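# Insert loose pipe fully into push-fit fitting

## Task

Slide the loose pipe into the open end of the push-fit fitting until it is fully seated, with no insertion depth left.

## Robot and tools

ROBOT. Two seven-joint arms, left_arm and right_arm, each ending in a two-finger parallel gripper. Scene frame: origin at table-top height, halfway between the nominal bases; +x points out over the table, +z up, and left_arm sits on the +y side. These names do not match image left and right. Calibrated bases: left_arm at (+0.019, +0.339, +0.044) m, right_arm at (+0.023, -0.307, +0.044) m, both facing +x. On each gripper, the fingers point along its +z axis and the pads close along its y axis. end_effector_position is the spot between closed pads. Fingertips extend about 19 mm past it when closed and 6 mm when fully open.

ROW FORMAT. Every command row holds 16 numbers, each in [-1, 1], and always covers both arms. Order: left dx, dy, dz, rx, ry, rz, left gripper position, left gripper speed, then the same eight for the right arm. dx..rz are offsets from that arm's Hand target as it stood when the action or move began. They are not absolute poses and do not build on earlier rows. Axes are the scene frame's. 1.0 equals 0.6 m for dx/dy/dz and 180 degrees for rx/ry/rz, and rx, ry, rz together form one rotation vector about the Hand target's position. If dx, dy, dz combined exceed length 1.0, they are scaled down. Six zeros for an arm re-request its current Hand target. Because a gripper often settles short of it, send the remaining gap as an explicit offset. To back off from a push, command a target on the far side of the gripper, away from the contact.

GRIPPER NUMBERS. position is absolute: +1 fully open (85 mm), 0 about 45 mm, -1 closed. The scale is uneven, so check position_measured_pct, which is roughly 50 - 50 x position. speed: -1 is about 20 mm/s, 0 about 85, +1 about 150. Faster closes grip harder, roughly 100 N per pad at -1 up to about 240 N at +1 when starting at least 1 cm wide. To hold something, request a position narrower than the object. To release, request a few mm wider than the object. Always resend each gripper's last position and speed, because a 0 counts as a command.

TOOLS.
- execute_actions(actions, cameras): actions is a list of actions. Each action is a list of up to 15 rows, one row per 1/30 s step. A short list repeats its final row to fill the 15 steps. An empty list returns the state plus images. cameras is a list of names, ["all"], or [].
- move(target, speed, blend, blocking, cameras): moves each gripper in a straight line toward an offset target. target is one 16-number row, or up to 15 rows, all counted from the same starting Hand targets. speed is in m/s, from 0.002 to 0.5, default 0.25. Rotation rate is capped at twice that value in rad/s, and never above 0.873. blend, in m, rounds corners between targets. 0 means stop at each target. blocking=false returns after about 0.5 s while the motion continues. The path does not avoid obstacles. The result ends with a move: line, giving the outcome (done, off_target, moving, held, fault) and any limits that applied (paced, held).
- wait(seconds 0 to 10): holds the current commands and lets a running move continue.
- stop(): brakes the current move. The fingers keep moving.
- zoom_image(camera, region [x0,y0,x1,y1] in pixels, at most 504x504): enlarges part of the latest image. camera is one of cam_high, cam_low, cam_left_wrist, cam_right_wrist, each 672x504.
- clear_fault(arm): releases a torque fault already shown in a result.
- finished_scene(scene): ends the scene for good. The pipe must stay seated once the robot lets go.

RESULTS. Each arm reports end_effector_position (m), end_effector_quat_wxyz, Hand target (the offset base for the next command, after orientation is clipped to within 32 degrees of the measured orientation), joint positions, velocities, torques, and Flange force in the gripper's own x y z axes. Flange force includes any held weight and some error. object_status codes: 0 moving; 1 blocked while opening; 2 stopped on an object before reaching the requested position (firm grip); 3 reached the requested position or pads touching (empty or light grip). motor_current_ma near 1000 means something is held, and near 0 means the gripper is empty in the air. Tool commands shows the present gripper commands. Reported poses can be off by a few cm.

SEQUENCE. Look with an empty call, zooming in on the pipe and the fitting's open end. Open a gripper and approach the pipe from above. Descend, then close firmly on the pipe. Lift it slightly and line its axis up with the fitting opening. Push along that axis slowly, using a low move speed, until it seats. Release by opening, retreat upward, check the cameras, then finish. If needed, the other arm can hold the fitting, but it must stay clear of the working arm.

AVOID. Arms are stiff, so a target even a few mm beyond a firm contact pushes very hard. Overshoot only slightly and move slowly near contact. Never let the arms or fingers collide. A clearance check may hold back such commands, but it is not reliable. Do not let anything fall off the table, drop the pipe, release it while it is moving, or swing it fast. Hard impacts or an overloaded joint (torque limits 104.5 N m for the large joints, 51.3 for the wrist joints) trigger a torque fault that stops the arm until clear_fault. Sustained strain, like long holds, outstretched arms or pushing toward an unreachable pose, heats the motors. A MOTOR HOT line appears at 60 °C, and at 75 °C the arm sags and stops for 30 to 60 s. Brief outside pushes can disturb loose parts. Faster, smoother solutions are rated better.

Each tool is called after "Call:" as name([rows], argument=value, ...), one row to a line, values as JSON.

## Session

Call:
execute_actions(actions=[])

Scene clock: 0.00 s.
left_arm: end_effector_position=(+0.3147, -0.0472, +0.3265) position_measured_pct=0.0 object_status=3 motor_current_ma=0 end_effector_quat_wxyz=(+0.538, +0.493, -0.441, +0.523) | right_arm: end_effector_position=(+0.4694, -0.1823, +0.1790) position_measured_pct=0.0 object_status=3 motor_current_ma=0 end_effector_quat_wxyz=(-0.168, -0.113, +0.975, -0.093)
Joint positions: left_arm=[0.041 0.884 0.174 2.371 1.776 1.587 1.51] | right_arm=[-0.343 0.798 0.042 1.292 0.064 1.428 1.408]
Joint velocities: within noise
Joint torques (N m): no reading
Motor temperatures (°C): left_arm=[35 31 28 30 40 43 37] | right_arm=[28 33 28 31 37 33 37]
Flange force (N): no reading
Hand target: left_arm +0.3147, -0.0472, +0.3265; +0.538, +0.493, -0.441, +0.523 | right_arm +0.4694, -0.1823, +0.1790; -0.168, -0.113, +0.975, -0.093
Tool commands: left_gripper/position=+1.0 left_gripper/speed=+1.0 right_gripper/position=+1.0 right_gripper/speed=+1.0

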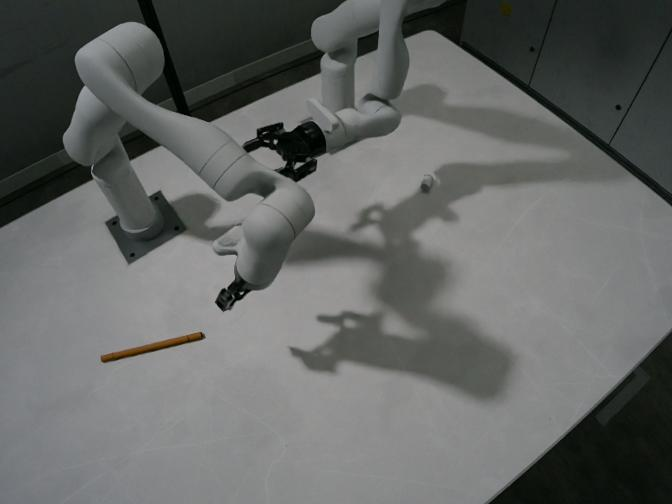

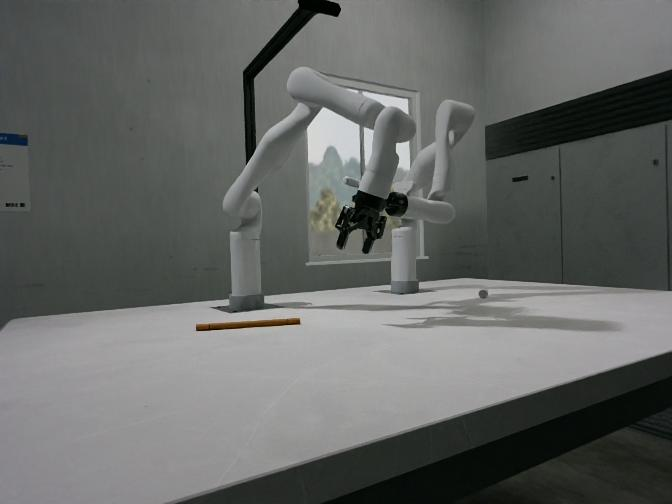

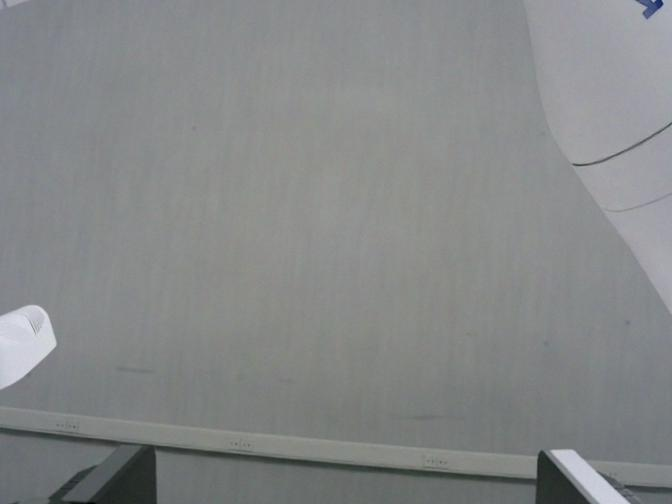

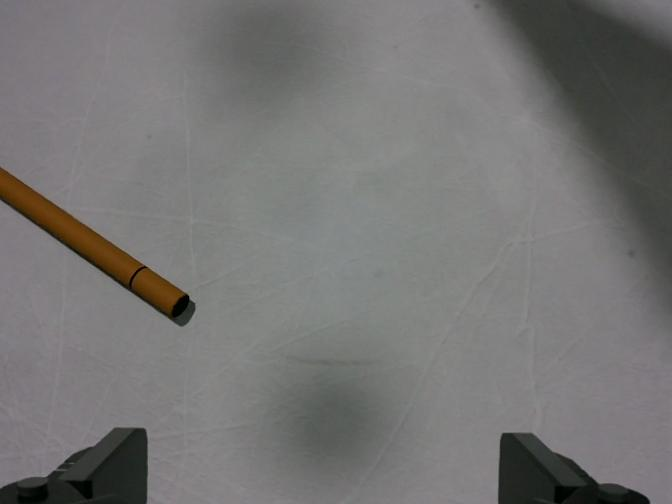

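Call:
zoom_image(camera="cam_high", region=[380, 150, 480, 225])

Call:
zoom_image(camera="cam_high", region=[80, 300, 240, 420])

Call:
zoom_image(camera="cam_low", region=[440, 270, 520, 320])

Call:
zoom_image(camera="cam_low", region=[180, 290, 320, 350])

Scaled by 5.040 from the camera's 672x504 image, which has a finer 960x720 frame.

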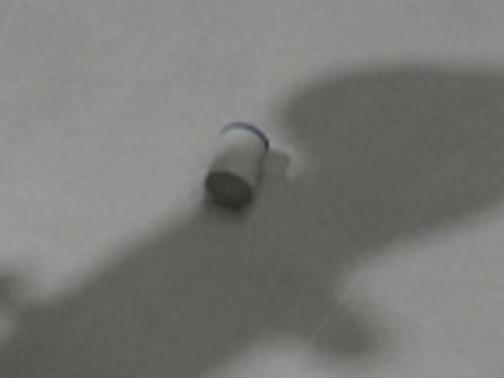

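Scaled by 3.150 from the camera's 672x504 image, which has a finer 960x720 frame.

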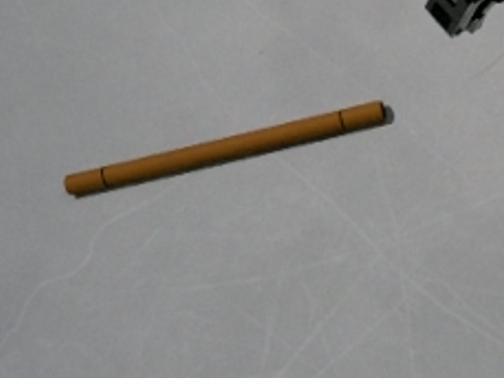

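Scaled by 6.300 from the camera's 672x504 image, which has a finer 960x720 frame.

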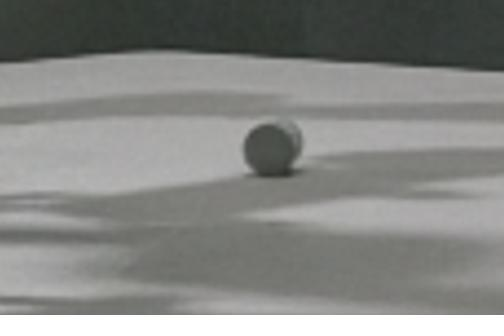

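Scaled by 3.600 from the camera's 672x504 image, which has a finer 960x720 frame.

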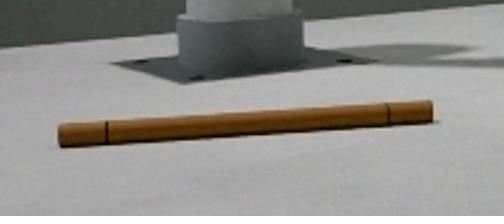

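Call:
move(target=[0.0472, 0.7753, -0.0942, 0.5187, 0.1689, 0.1298, 1.0, 1.0, -0.179, -0.4703, 0.035, 0.1157, -0.0553, 0.3167, 1.0, 1.0], speed=0.35, cameras=["all"])

Scene clock: 17.67 s.
left_arm: end_effector_position=(+0.3430, +0.4180, +0.2700) position_measured_pct=0.0 object_status=3 motor_current_ma=0 end_effector_quat_wxyz=(+0.000, +0.898, -0.440, +0.000) | right_arm: end_effector_position=(+0.3619, -0.4645, +0.2000) position_measured_pct=0.0 object_status=3 motor_current_ma=0 end_effector_quat_wxyz=(+0.000, -0.581, +0.814, +0.000)
Joint positions: left_arm=[-0.086 0.162 -0.276 1.957 0.051 1.029 3.429] | right_arm=[0.562 0.348 -0.164 1.97 0.075 0.829 3.101]
Joint torques (N m): left_arm=[-0.43 -11.87 -0.27 -8.63 0.21 -0.36 -0.38] | right_arm=[-1.86 -14.65 -1 -7.02 -0.16 -0.1 0.49]
Flange force (N): left_arm=[1.8 1.0 1.9] | right_arm=[3.3 -0.7 2.4]
Hand target: left_arm +0.3430, +0.4180, +0.2700; +0.000, +0.898, -0.440, +0.000 | right_arm +0.3619, -0.4645, +0.2000; +0.000, -0.581, +0.814, +0.000
Off the commanded pose: left_arm 0.000 m, 0 deg | right_arm 0.000 m, 0 deg.
move: done
camera_calibration:
cam_left_wrist: T_world_to_cam=[[-0.776758, -0.629457, -0.0207414, 0.537592], [-0.629758, 0.775913, 0.0369294, -0.0706954], [-0.00715198, 0.0417473, -0.999103, 0.408549], [0, 0, 0, 1]] pos_world=[0.37598, 0.376189, 0.421943]
cam_right_wrist: T_world_to_cam=[[-0.952616, 0.303967, 0.0113064, 0.485448], [0.304156, 0.952328, 0.0236648, 0.381384], [-0.00357408, 0.0259824, -0.999656, 0.364888], [0, 0, 0, 1]] pos_world=[0.347749, -0.520244, 0.350249]

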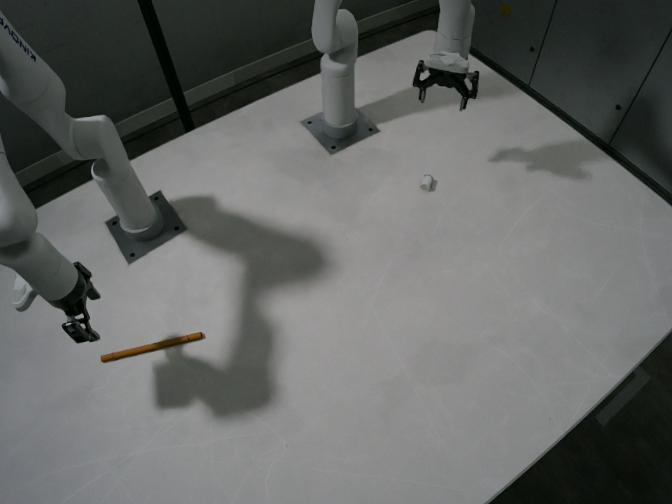

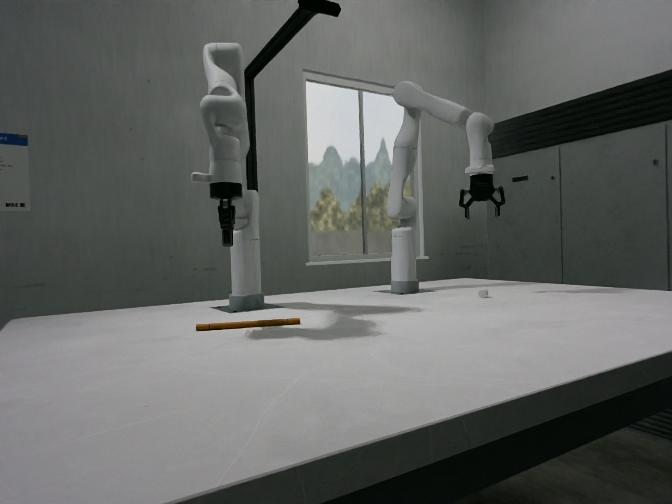

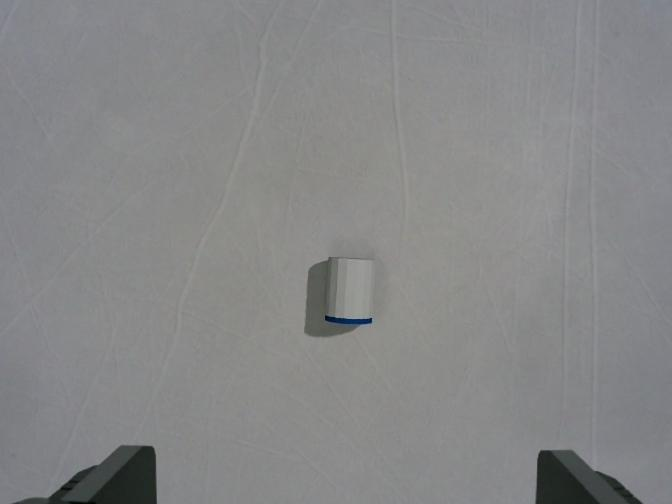

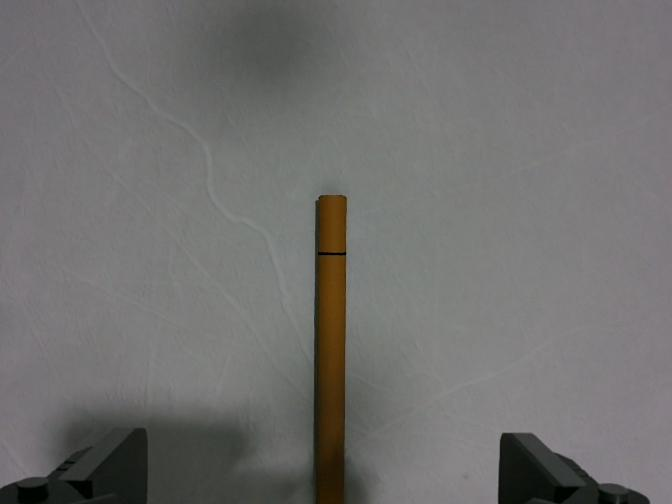

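Call:
zoom_image(camera="cam_left_wrist", region=[296, 240, 406, 350])

Call:
zoom_image(camera="cam_high", region=[400, 160, 456, 202])

Call:
zoom_image(camera="cam_low", region=[464, 280, 504, 310])

Call:
zoom_image(camera="cam_right_wrist", region=[282, 170, 382, 300])

Scaled by 4.582.

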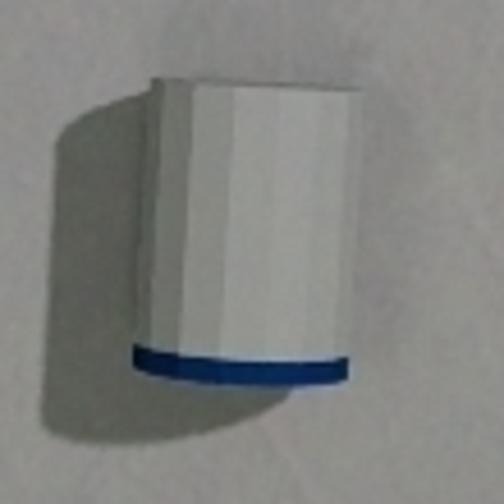

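Scaled by 9.000 from the camera's 672x504 image, which has a finer 960x720 frame.

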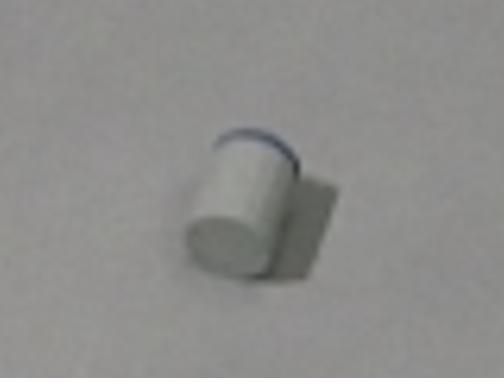

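Scaled by 12.600 from the camera's 672x504 image, which has a finer 960x720 frame.

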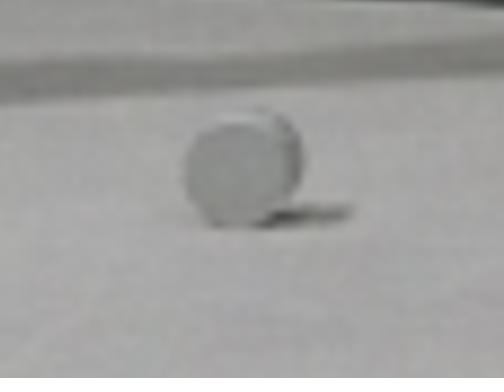

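Scaled by 3.877.

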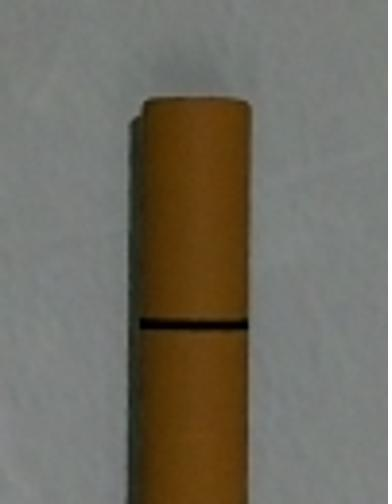

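Call:
move(target=[0.0178, -0.0217, -0.25, 0, 0, 0.9894, 1.0, 1.0, 0.0033, -0.0012, -0.1667, 0, 0, 0.0051, 1.0, 1.0], speed=0.44, cameras=["all"])

Scene clock: 30.43 s.
left_arm: end_effector_position=(+0.3537, +0.4050, +0.1200) position_measured_pct=0.0 object_status=3 motor_current_ma=0 end_effector_quat_wxyz=(+0.000, +0.455, +0.890, +0.000) | right_arm: end_effector_position=(+0.3639, -0.4652, +0.1000) position_measured_pct=0.0 object_status=3 motor_current_ma=0 end_effector_quat_wxyz=(+0.000, -0.587, +0.809, +0.000)
Joint positions: left_arm=[0.281 0.566 -0.762 2.153 0.645 0.663 5.99] | right_arm=[0.529 0.558 -0.13 2.076 0.139 0.515 3.058]
Joint torques (N m): left_arm=[-0.31 -14.1 -2.6 -5.38 0.09 -0.39 -0.43] | right_arm=[-2.24 -16.29 -1.06 -4.91 -0.15 -0.12 0.17]
Flange force (N): left_arm=[-1.8 -1.2 0.0] | right_arm=[5.7 0.3 2.4]
Hand target: left_arm +0.3537, +0.4050, +0.1200; +0.000, +0.455, +0.890, +0.000 | right_arm +0.3639, -0.4652, +0.1000; +0.000, -0.587, +0.809, +0.000
Off the commanded pose: left_arm 0.000 m, 0 deg | right_arm 0.000 m, 0 deg.
move: done
camera_calibration:
cam_left_wrist: T_world_to_cam=[[0.797352, 0.603158, -0.0207584, -0.521323], [0.603487, -0.796512, 0.0370412, 0.152275], [0.00580741, -0.0420623, -0.999098, 0.288566], [0, 0, 0, 1]] pos_world=[0.322106, 0.447866, 0.271844]
cam_right_wrist: T_world_to_cam=[[-0.957368, 0.288649, 0.0113082, 0.48328], [0.288843, 0.957082, 0.0237308, 0.391714], [-0.003973, 0.0259854, -0.999654, 0.265101], [0, 0, 0, 1]] pos_world=[0.350586, -0.52129, 0.250248]

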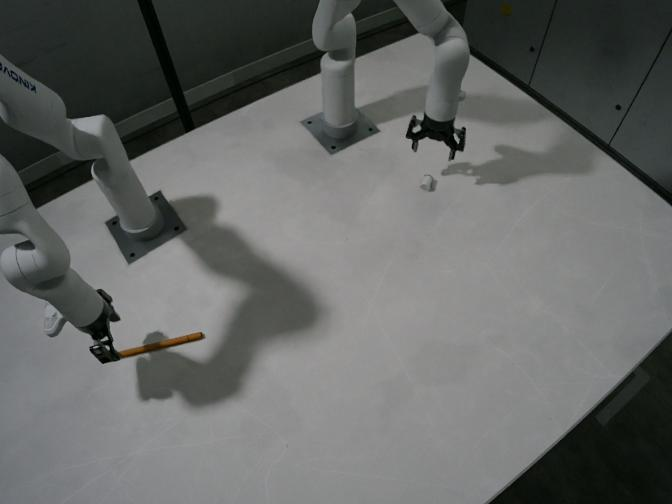

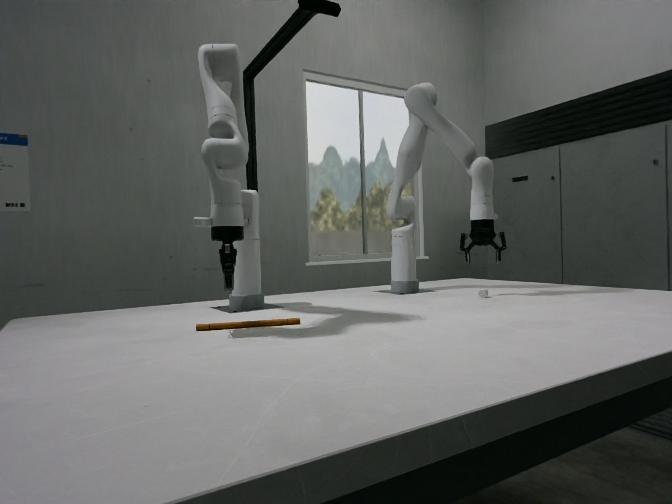

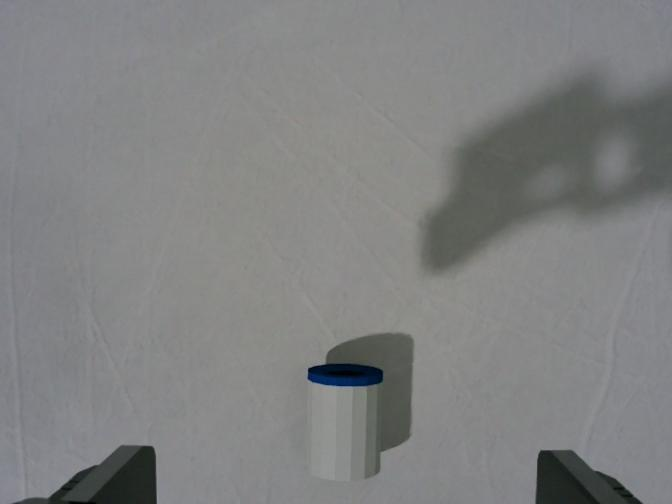

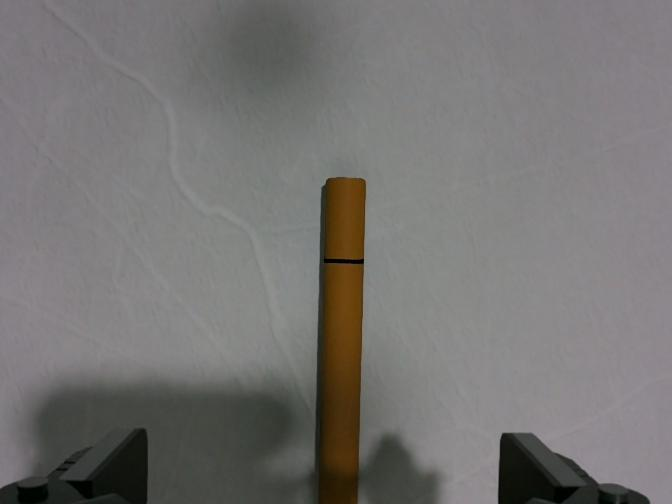

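Call:
zoom_image(camera="cam_left_wrist", region=[280, 340, 430, 490])

Call:
zoom_image(camera="cam_right_wrist", region=[280, 160, 410, 290])

Call:
zoom_image(camera="cam_low", region=[440, 210, 540, 310])

Call:
zoom_image(camera="cam_low", region=[180, 230, 320, 350])

Scaled by 3.360.

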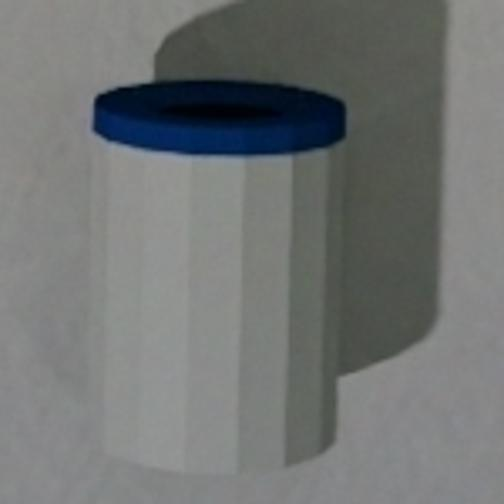

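Scaled by 3.877.

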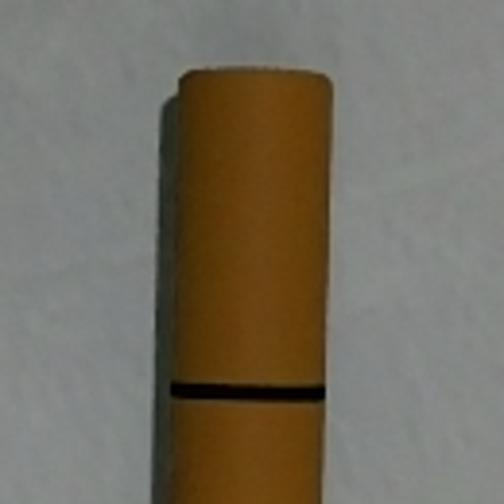

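Scaled by 5.040 from the camera's 672x504 image, which has a finer 960x720 frame.

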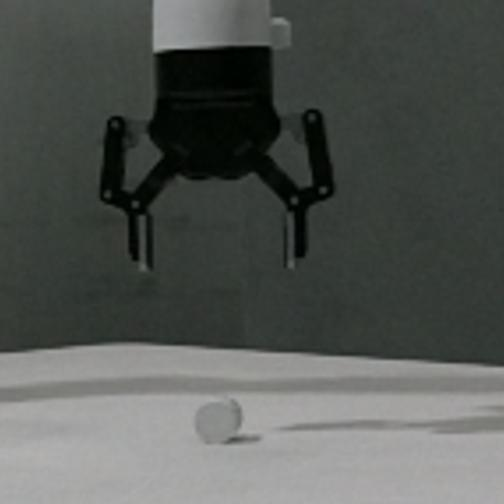

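Scaled by 3.600 from the camera's 672x504 image, which has a finer 960x720 frame.

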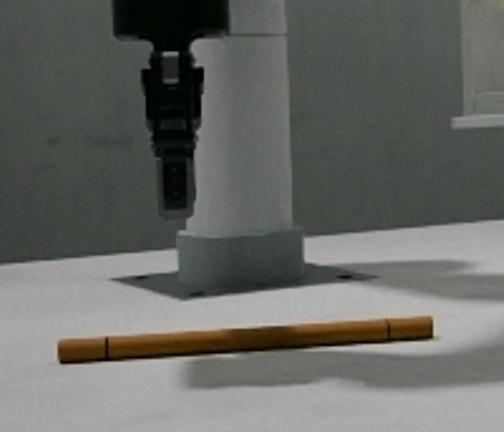

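Call:
move(target=[0.0212, -0.0323, -0.075, 0, 0, 0.0078, 0.0, 1.0, -0.0017, 0.0005, -0.0667, 0, 0, 0, -0.35, 1.0], speed=0.2, cameras=["all"])

Call:
zoom_image(camera="cam_left_wrist", region=[168, 252, 504, 504])

Call:
zoom_image(camera="cam_right_wrist", region=[168, 252, 504, 504])

Call:
zoom_image(camera="cam_low", region=[440, 210, 540, 310])

Call:
zoom_image(camera="cam_low", region=[180, 230, 320, 350])

Scene clock: 45.03 s.
left_arm: end_effector_position=(+0.3665, +0.3856, +0.0750) position_measured_pct=49.8 object_status=3 motor_current_ma=0 end_effector_quat_wxyz=(+0.000, +0.444, +0.896, +0.000) | right_arm: end_effector_position=(+0.3629, -0.4649, +0.0600) position_measured_pct=67.5 object_status=3 motor_current_ma=0 end_effector_quat_wxyz=(+0.000, -0.587, +0.809, +0.000)
Joint positions: left_arm=[0.255 0.675 -0.653 2.159 0.793 0.562 5.954] | right_arm=[0.509 0.654 -0.103 2.102 0.164 0.392 3.036]
Joint torques (N m): left_arm=[-0.58 -15.27 -2.85 -4.3 0.05 -0.31 -0.41] | right_arm=[-2.23 -16.84 -0.96 -3.94 -0.15 -0.05 0.2]
Flange force (N): left_arm=[-2.3 -1.6 -0.2] | right_arm=[5.8 0.8 2.4]
Hand target: left_arm +0.3664, +0.3856, +0.0750; +0.000, +0.444, +0.896, +0.000 | right_arm +0.3629, -0.4649, +0.0600; +0.000, -0.587, +0.809, +0.000
Off the commanded pose: left_arm 0.000 m, 0 deg | right_arm 0.000 m, 0 deg.
move: done
camera_calibration:
cam_left_wrist: T_world_to_cam=[[0.782332, 0.622517, -0.0207133, -0.522762], [0.622824, -0.781488, 0.0369817, 0.117894], [0.00683452, -0.0418327, -0.999101, 0.242349], [0, 0, 0, 1]] pos_world=[0.33389, 0.427699, 0.226944]
cam_right_wrist: T_world_to_cam=[[-0.957368, 0.288649, 0.0113082, 0.482688], [0.288843, 0.957082, 0.0237308, 0.392665], [-0.003973, 0.0259854, -0.999654, 0.225103], [0, 0, 0, 1]] pos_world=[0.349586, -0.52099, 0.210248]

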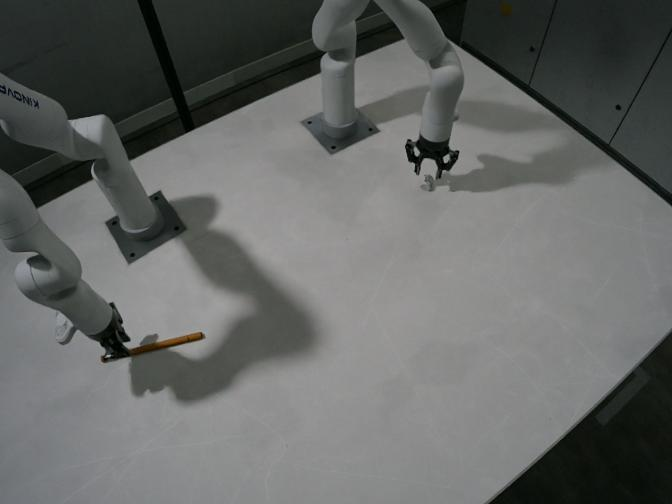

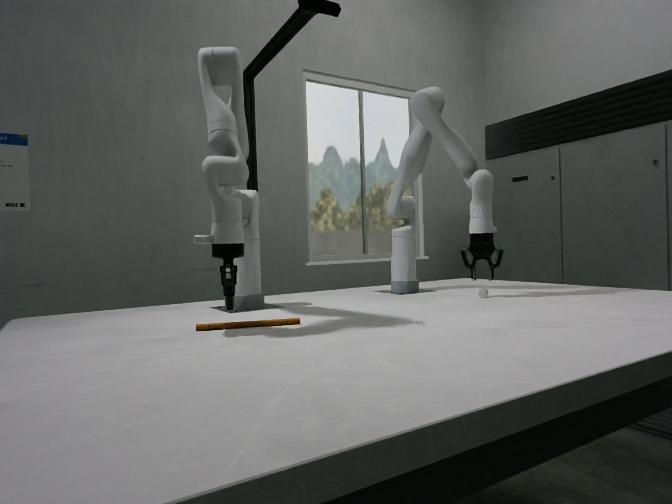

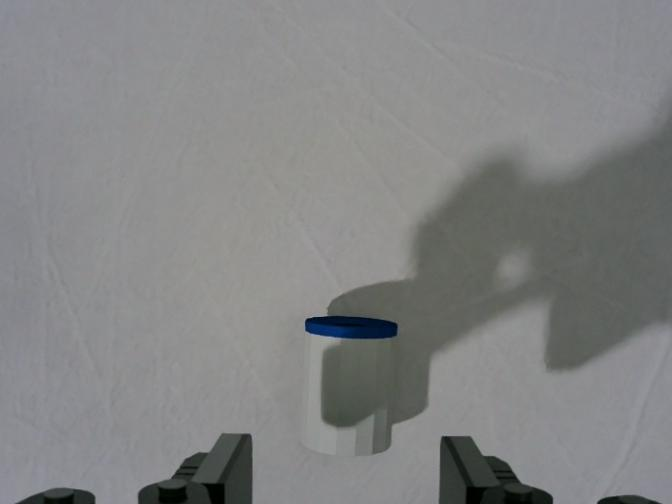

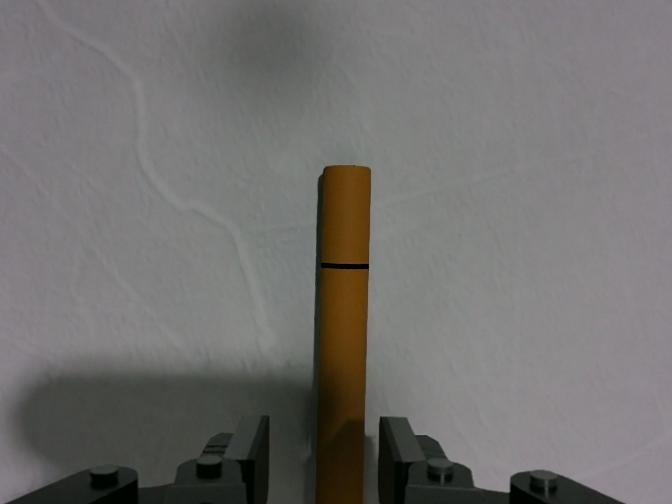

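Scaled by 1.500.

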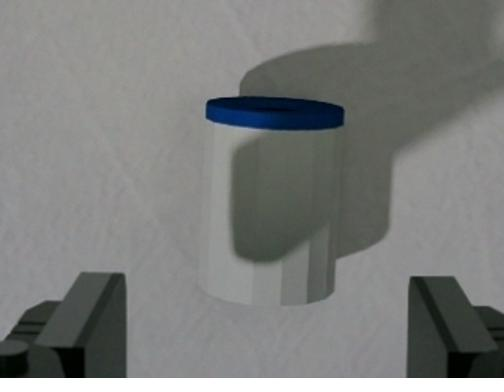

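Scaled by 1.500.

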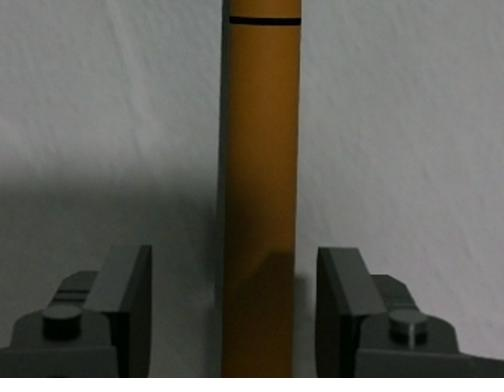

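Scaled by 5.040 from the camera's 672x504 image, which has a finer 960x720 frame.

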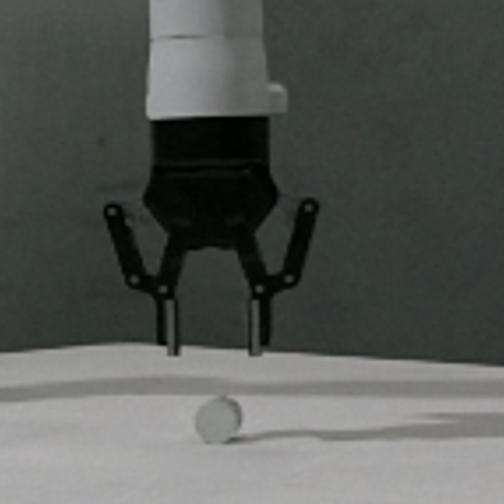

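Scaled by 3.600 from the camera's 672x504 image, which has a finer 960x720 frame.

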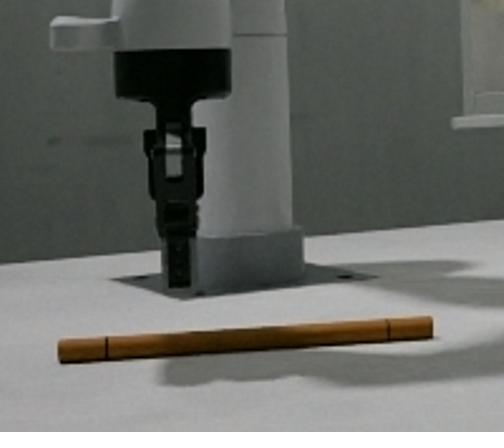

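Call:
move(target=[0, 0, -0.0833, 0, 0, 0, 0.0, 1.0, -0.0087, 0.0028, -0.0583, 0, 0, 0, -0.35, 1.0], speed=0.06, cameras=["all"])

Call:
zoom_image(camera="cam_left_wrist", region=[168, 252, 504, 504])

Call:
zoom_image(camera="cam_right_wrist", region=[168, 252, 504, 504])

Call:
zoom_image(camera="cam_low", region=[440, 230, 520, 310])

Call:
zoom_image(camera="cam_low", region=[180, 250, 320, 350])

Scene clock: 52.53 s.
left_arm: end_effector_position=(+0.3664, +0.3856, +0.0250) position_measured_pct=49.8 object_status=3 motor_current_ma=0 end_effector_quat_wxyz=(+0.000, +0.444, +0.896, +0.000) | right_arm: end_effector_position=(+0.3577, -0.4632, +0.0250) position_measured_pct=67.5 object_status=3 motor_current_ma=0 end_effector_quat_wxyz=(+0.000, -0.587, +0.809, +0.000)
Joint positions: left_arm=[0.145 0.78 -0.499 2.178 0.97 0.421 5.795] | right_arm=[0.489 0.741 -0.073 2.129 0.182 0.277 3.02]
Joint torques (N m): left_arm=[-0.49 -16.26 -2.26 -2.96 0.18 -0.36 -0.44] | right_arm=[-2.19 -17.33 -0.83 -3.02 -0.22 -0.07 0.19]
Flange force (N): left_arm=[-3.1 0.1 -2.1] | right_arm=[5.9 0.9 2.7]
Hand target: left_arm +0.3664, +0.3856, +0.0250; +0.000, +0.444, +0.896, +0.000 | right_arm +0.3577, -0.4632, +0.0250; +0.000, -0.587, +0.809, +0.000
Off the commanded pose: left_arm 0.000 m, 0 deg | right_arm 0.000 m, 0 deg.
move: done
camera_calibration:
cam_left_wrist: T_world_to_cam=[[0.782245, 0.622622, -0.0208566, -0.523649], [0.622935, -0.781398, 0.0369947, 0.11965], [0.0067364, -0.0419313, -0.999098, 0.192465], [0, 0, 0, 1]] pos_world=[0.333791, 0.4276, 0.176944]
cam_right_wrist: T_world_to_cam=[[-0.957368, 0.288649, 0.0113082, 0.477615], [0.288843, 0.957082, 0.0237308, 0.393371], [-0.003973, 0.0259854, -0.999654, 0.19005], [0, 0, 0, 1]] pos_world=[0.344386, -0.51929, 0.175248]

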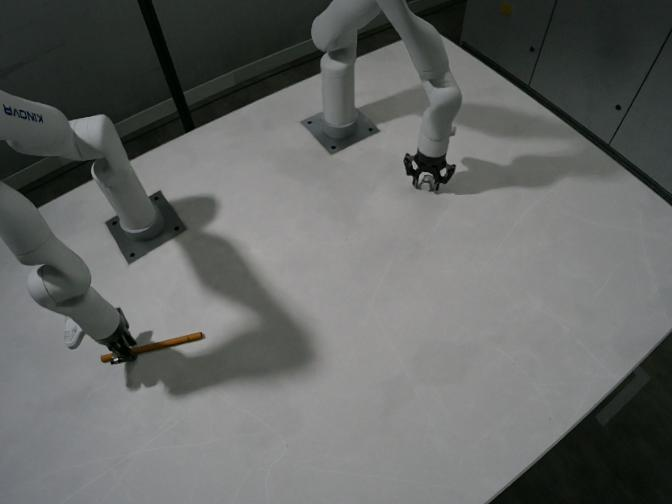

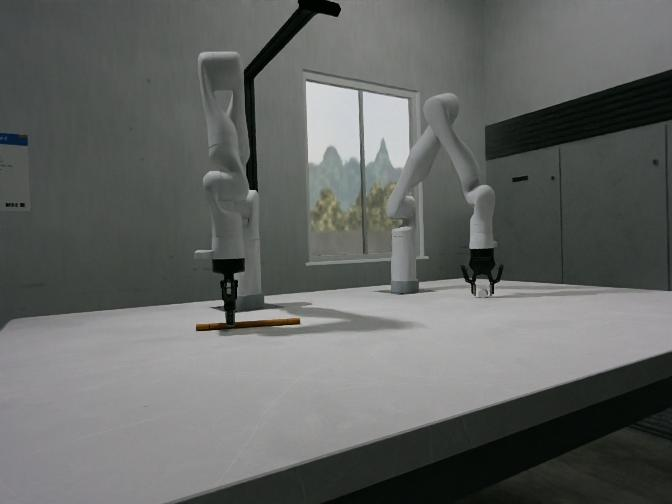

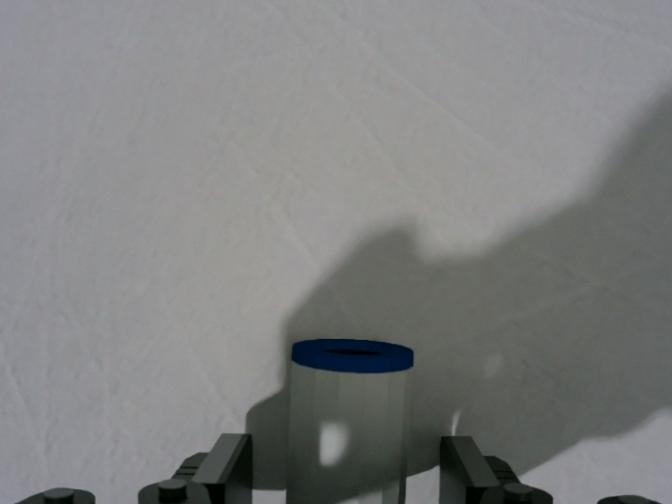

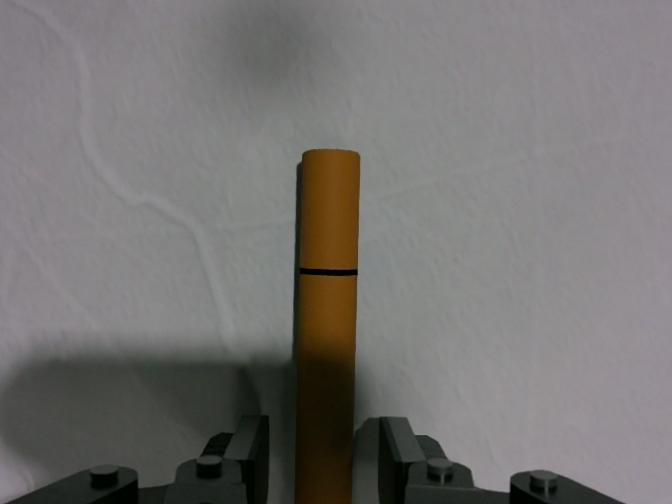

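Scaled by 1.500.

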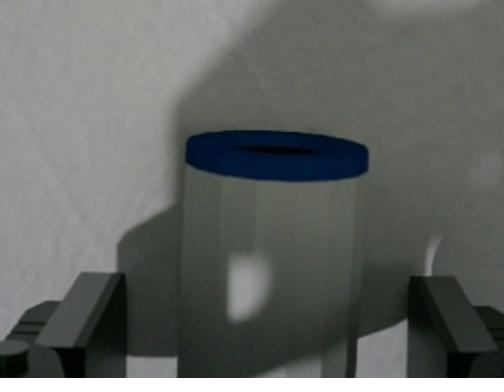

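Scaled by 1.500.

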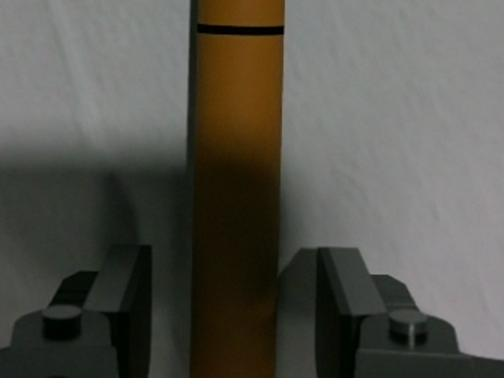

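Scaled by 6.300 from the camera's 672x504 image, which has a finer 960x720 frame.

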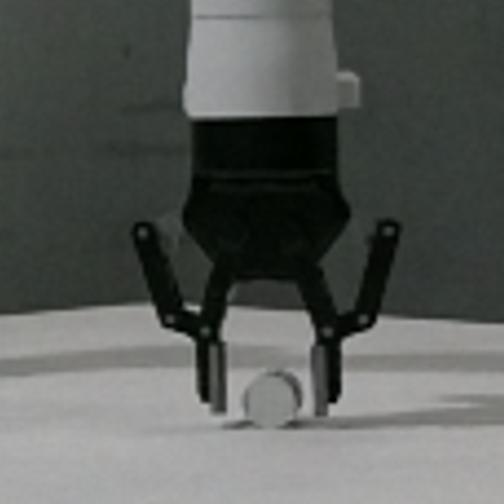

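Scaled by 3.600 from the camera's 672x504 image, which has a finer 960x720 frame.

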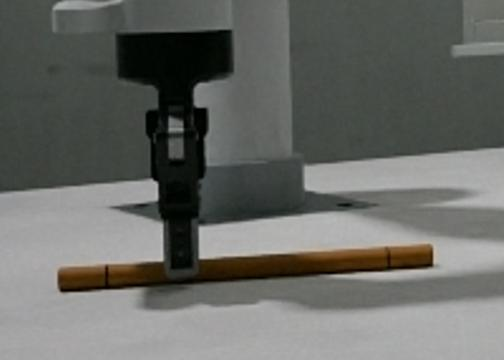

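Call:
move([
  [0, 0, -0.0058, 0, 0, 0, 0.0, 1.0, 0, 0, -0.0067, 0, 0, 0, -0.35, 1.0],
  [0, 0, -0.0058, 0, 0, 0, -1.0, -1.0, 0, 0, -0.0067, 0, 0, 0, -1.0, -1.0],
], speed=0.03, cameras=["all"])

Call:
zoom_image(camera="cam_low", region=[440, 230, 520, 310])

Call:
zoom_image(camera="cam_low", region=[180, 250, 320, 350])

Scene clock: 57.03 s.
left_arm: end_effector_position=(+0.3664, +0.3856, +0.0215) position_measured_pct=71.0 object_status=0 motor_current_ma=1000 end_effector_quat_wxyz=(+0.000, +0.444, +0.896, +0.000) | right_arm: end_effector_position=(+0.3577, -0.4632, +0.0209) position_measured_pct=84.4 object_status=2 motor_current_ma=1000 end_effector_quat_wxyz=(+0.000, -0.587, +0.809, +0.000)
Joint positions: left_arm=[0.136 0.788 -0.487 2.179 0.983 0.41 5.783] | right_arm=[0.486 0.751 -0.07 2.129 0.183 0.266 3.019]
Joint torques (N m): left_arm=[-0.19 -12.3 -0.61 -4.36 0.75 -0.95 -0.45] | right_arm=[-2.15 -12.13 -0.62 -3.72 -0.01 -1.35 0.22]
Flange force (N): left_arm=[-0.7 -2.4 -19.4] | right_arm=[5.3 3.9 -15.2]
Hand target: left_arm +0.3664, +0.3856, +0.0215; +0.000, +0.444, +0.896, +0.000 | right_arm +0.3577, -0.4632, +0.0210; +0.000, -0.587, +0.809, +0.000
Off the commanded pose: left_arm 0.000 m, 0 deg | right_arm 0.000 m, 0 deg.
move: done
camera_calibration:
cam_left_wrist: T_world_to_cam=[[0.782245, 0.622624, -0.0207944, -0.523795], [0.622935, -0.781402, 0.0369166, 0.119872], [0.00673639, -0.0418314, -0.999102, 0.18893], [0, 0, 0, 1]] pos_world=[0.333791, 0.427699, 0.173443]
cam_right_wrist: T_world_to_cam=[[-0.957368, 0.288649, 0.0113082, 0.477661], [0.288843, 0.957082, 0.0237308, 0.393468], [-0.003973, 0.0259854, -0.999654, 0.185952], [0, 0, 0, 1]] pos_world=[0.344386, -0.51929, 0.171148]

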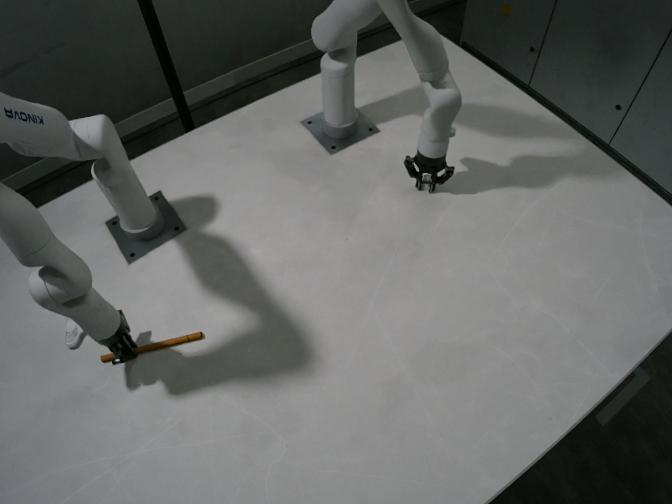

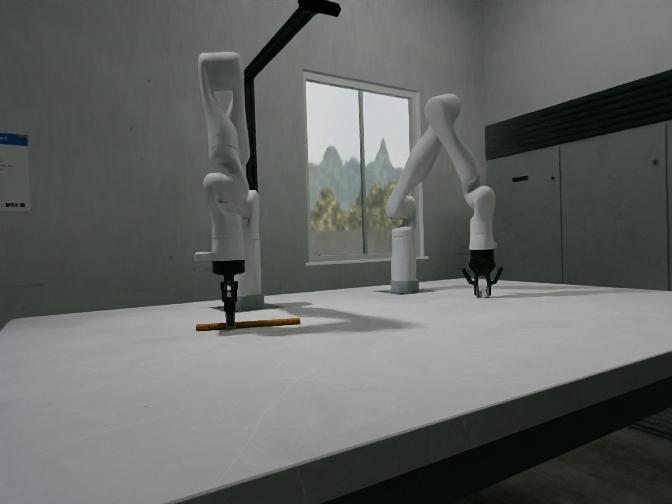

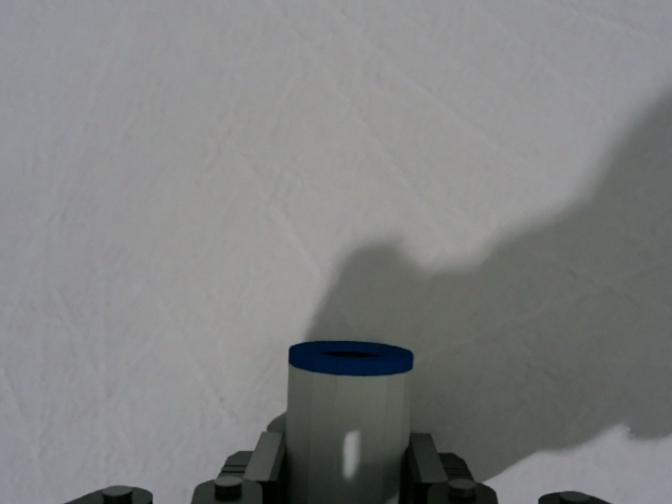

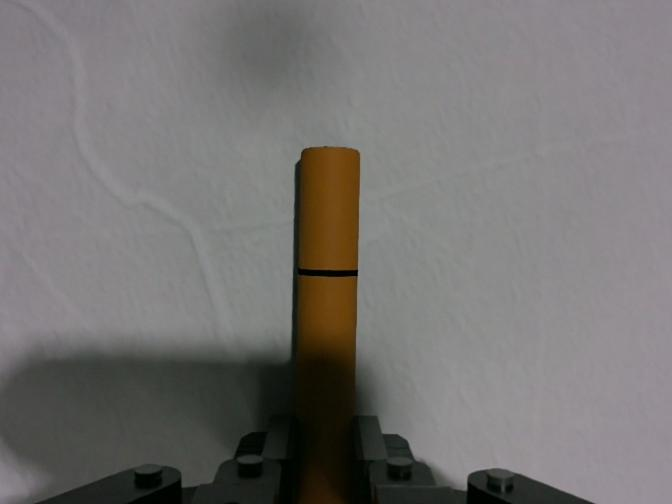

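Scaled by 6.300 from the camera's 672x504 image, which has a finer 960x720 frame.

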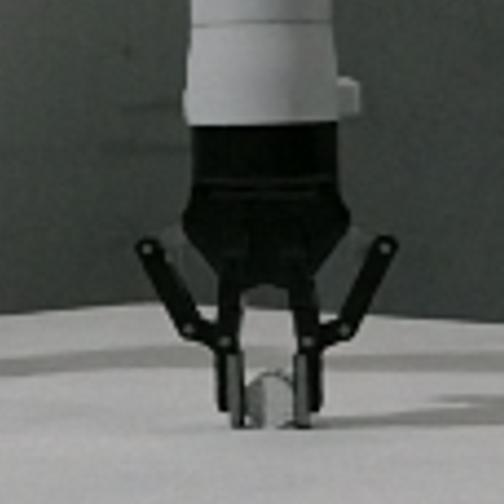

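Scaled by 3.600 from the camera's 672x504 image, which has a finer 960x720 frame.

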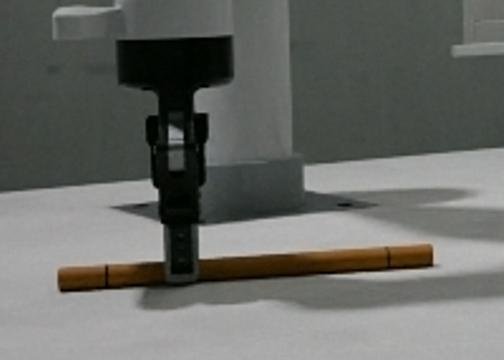

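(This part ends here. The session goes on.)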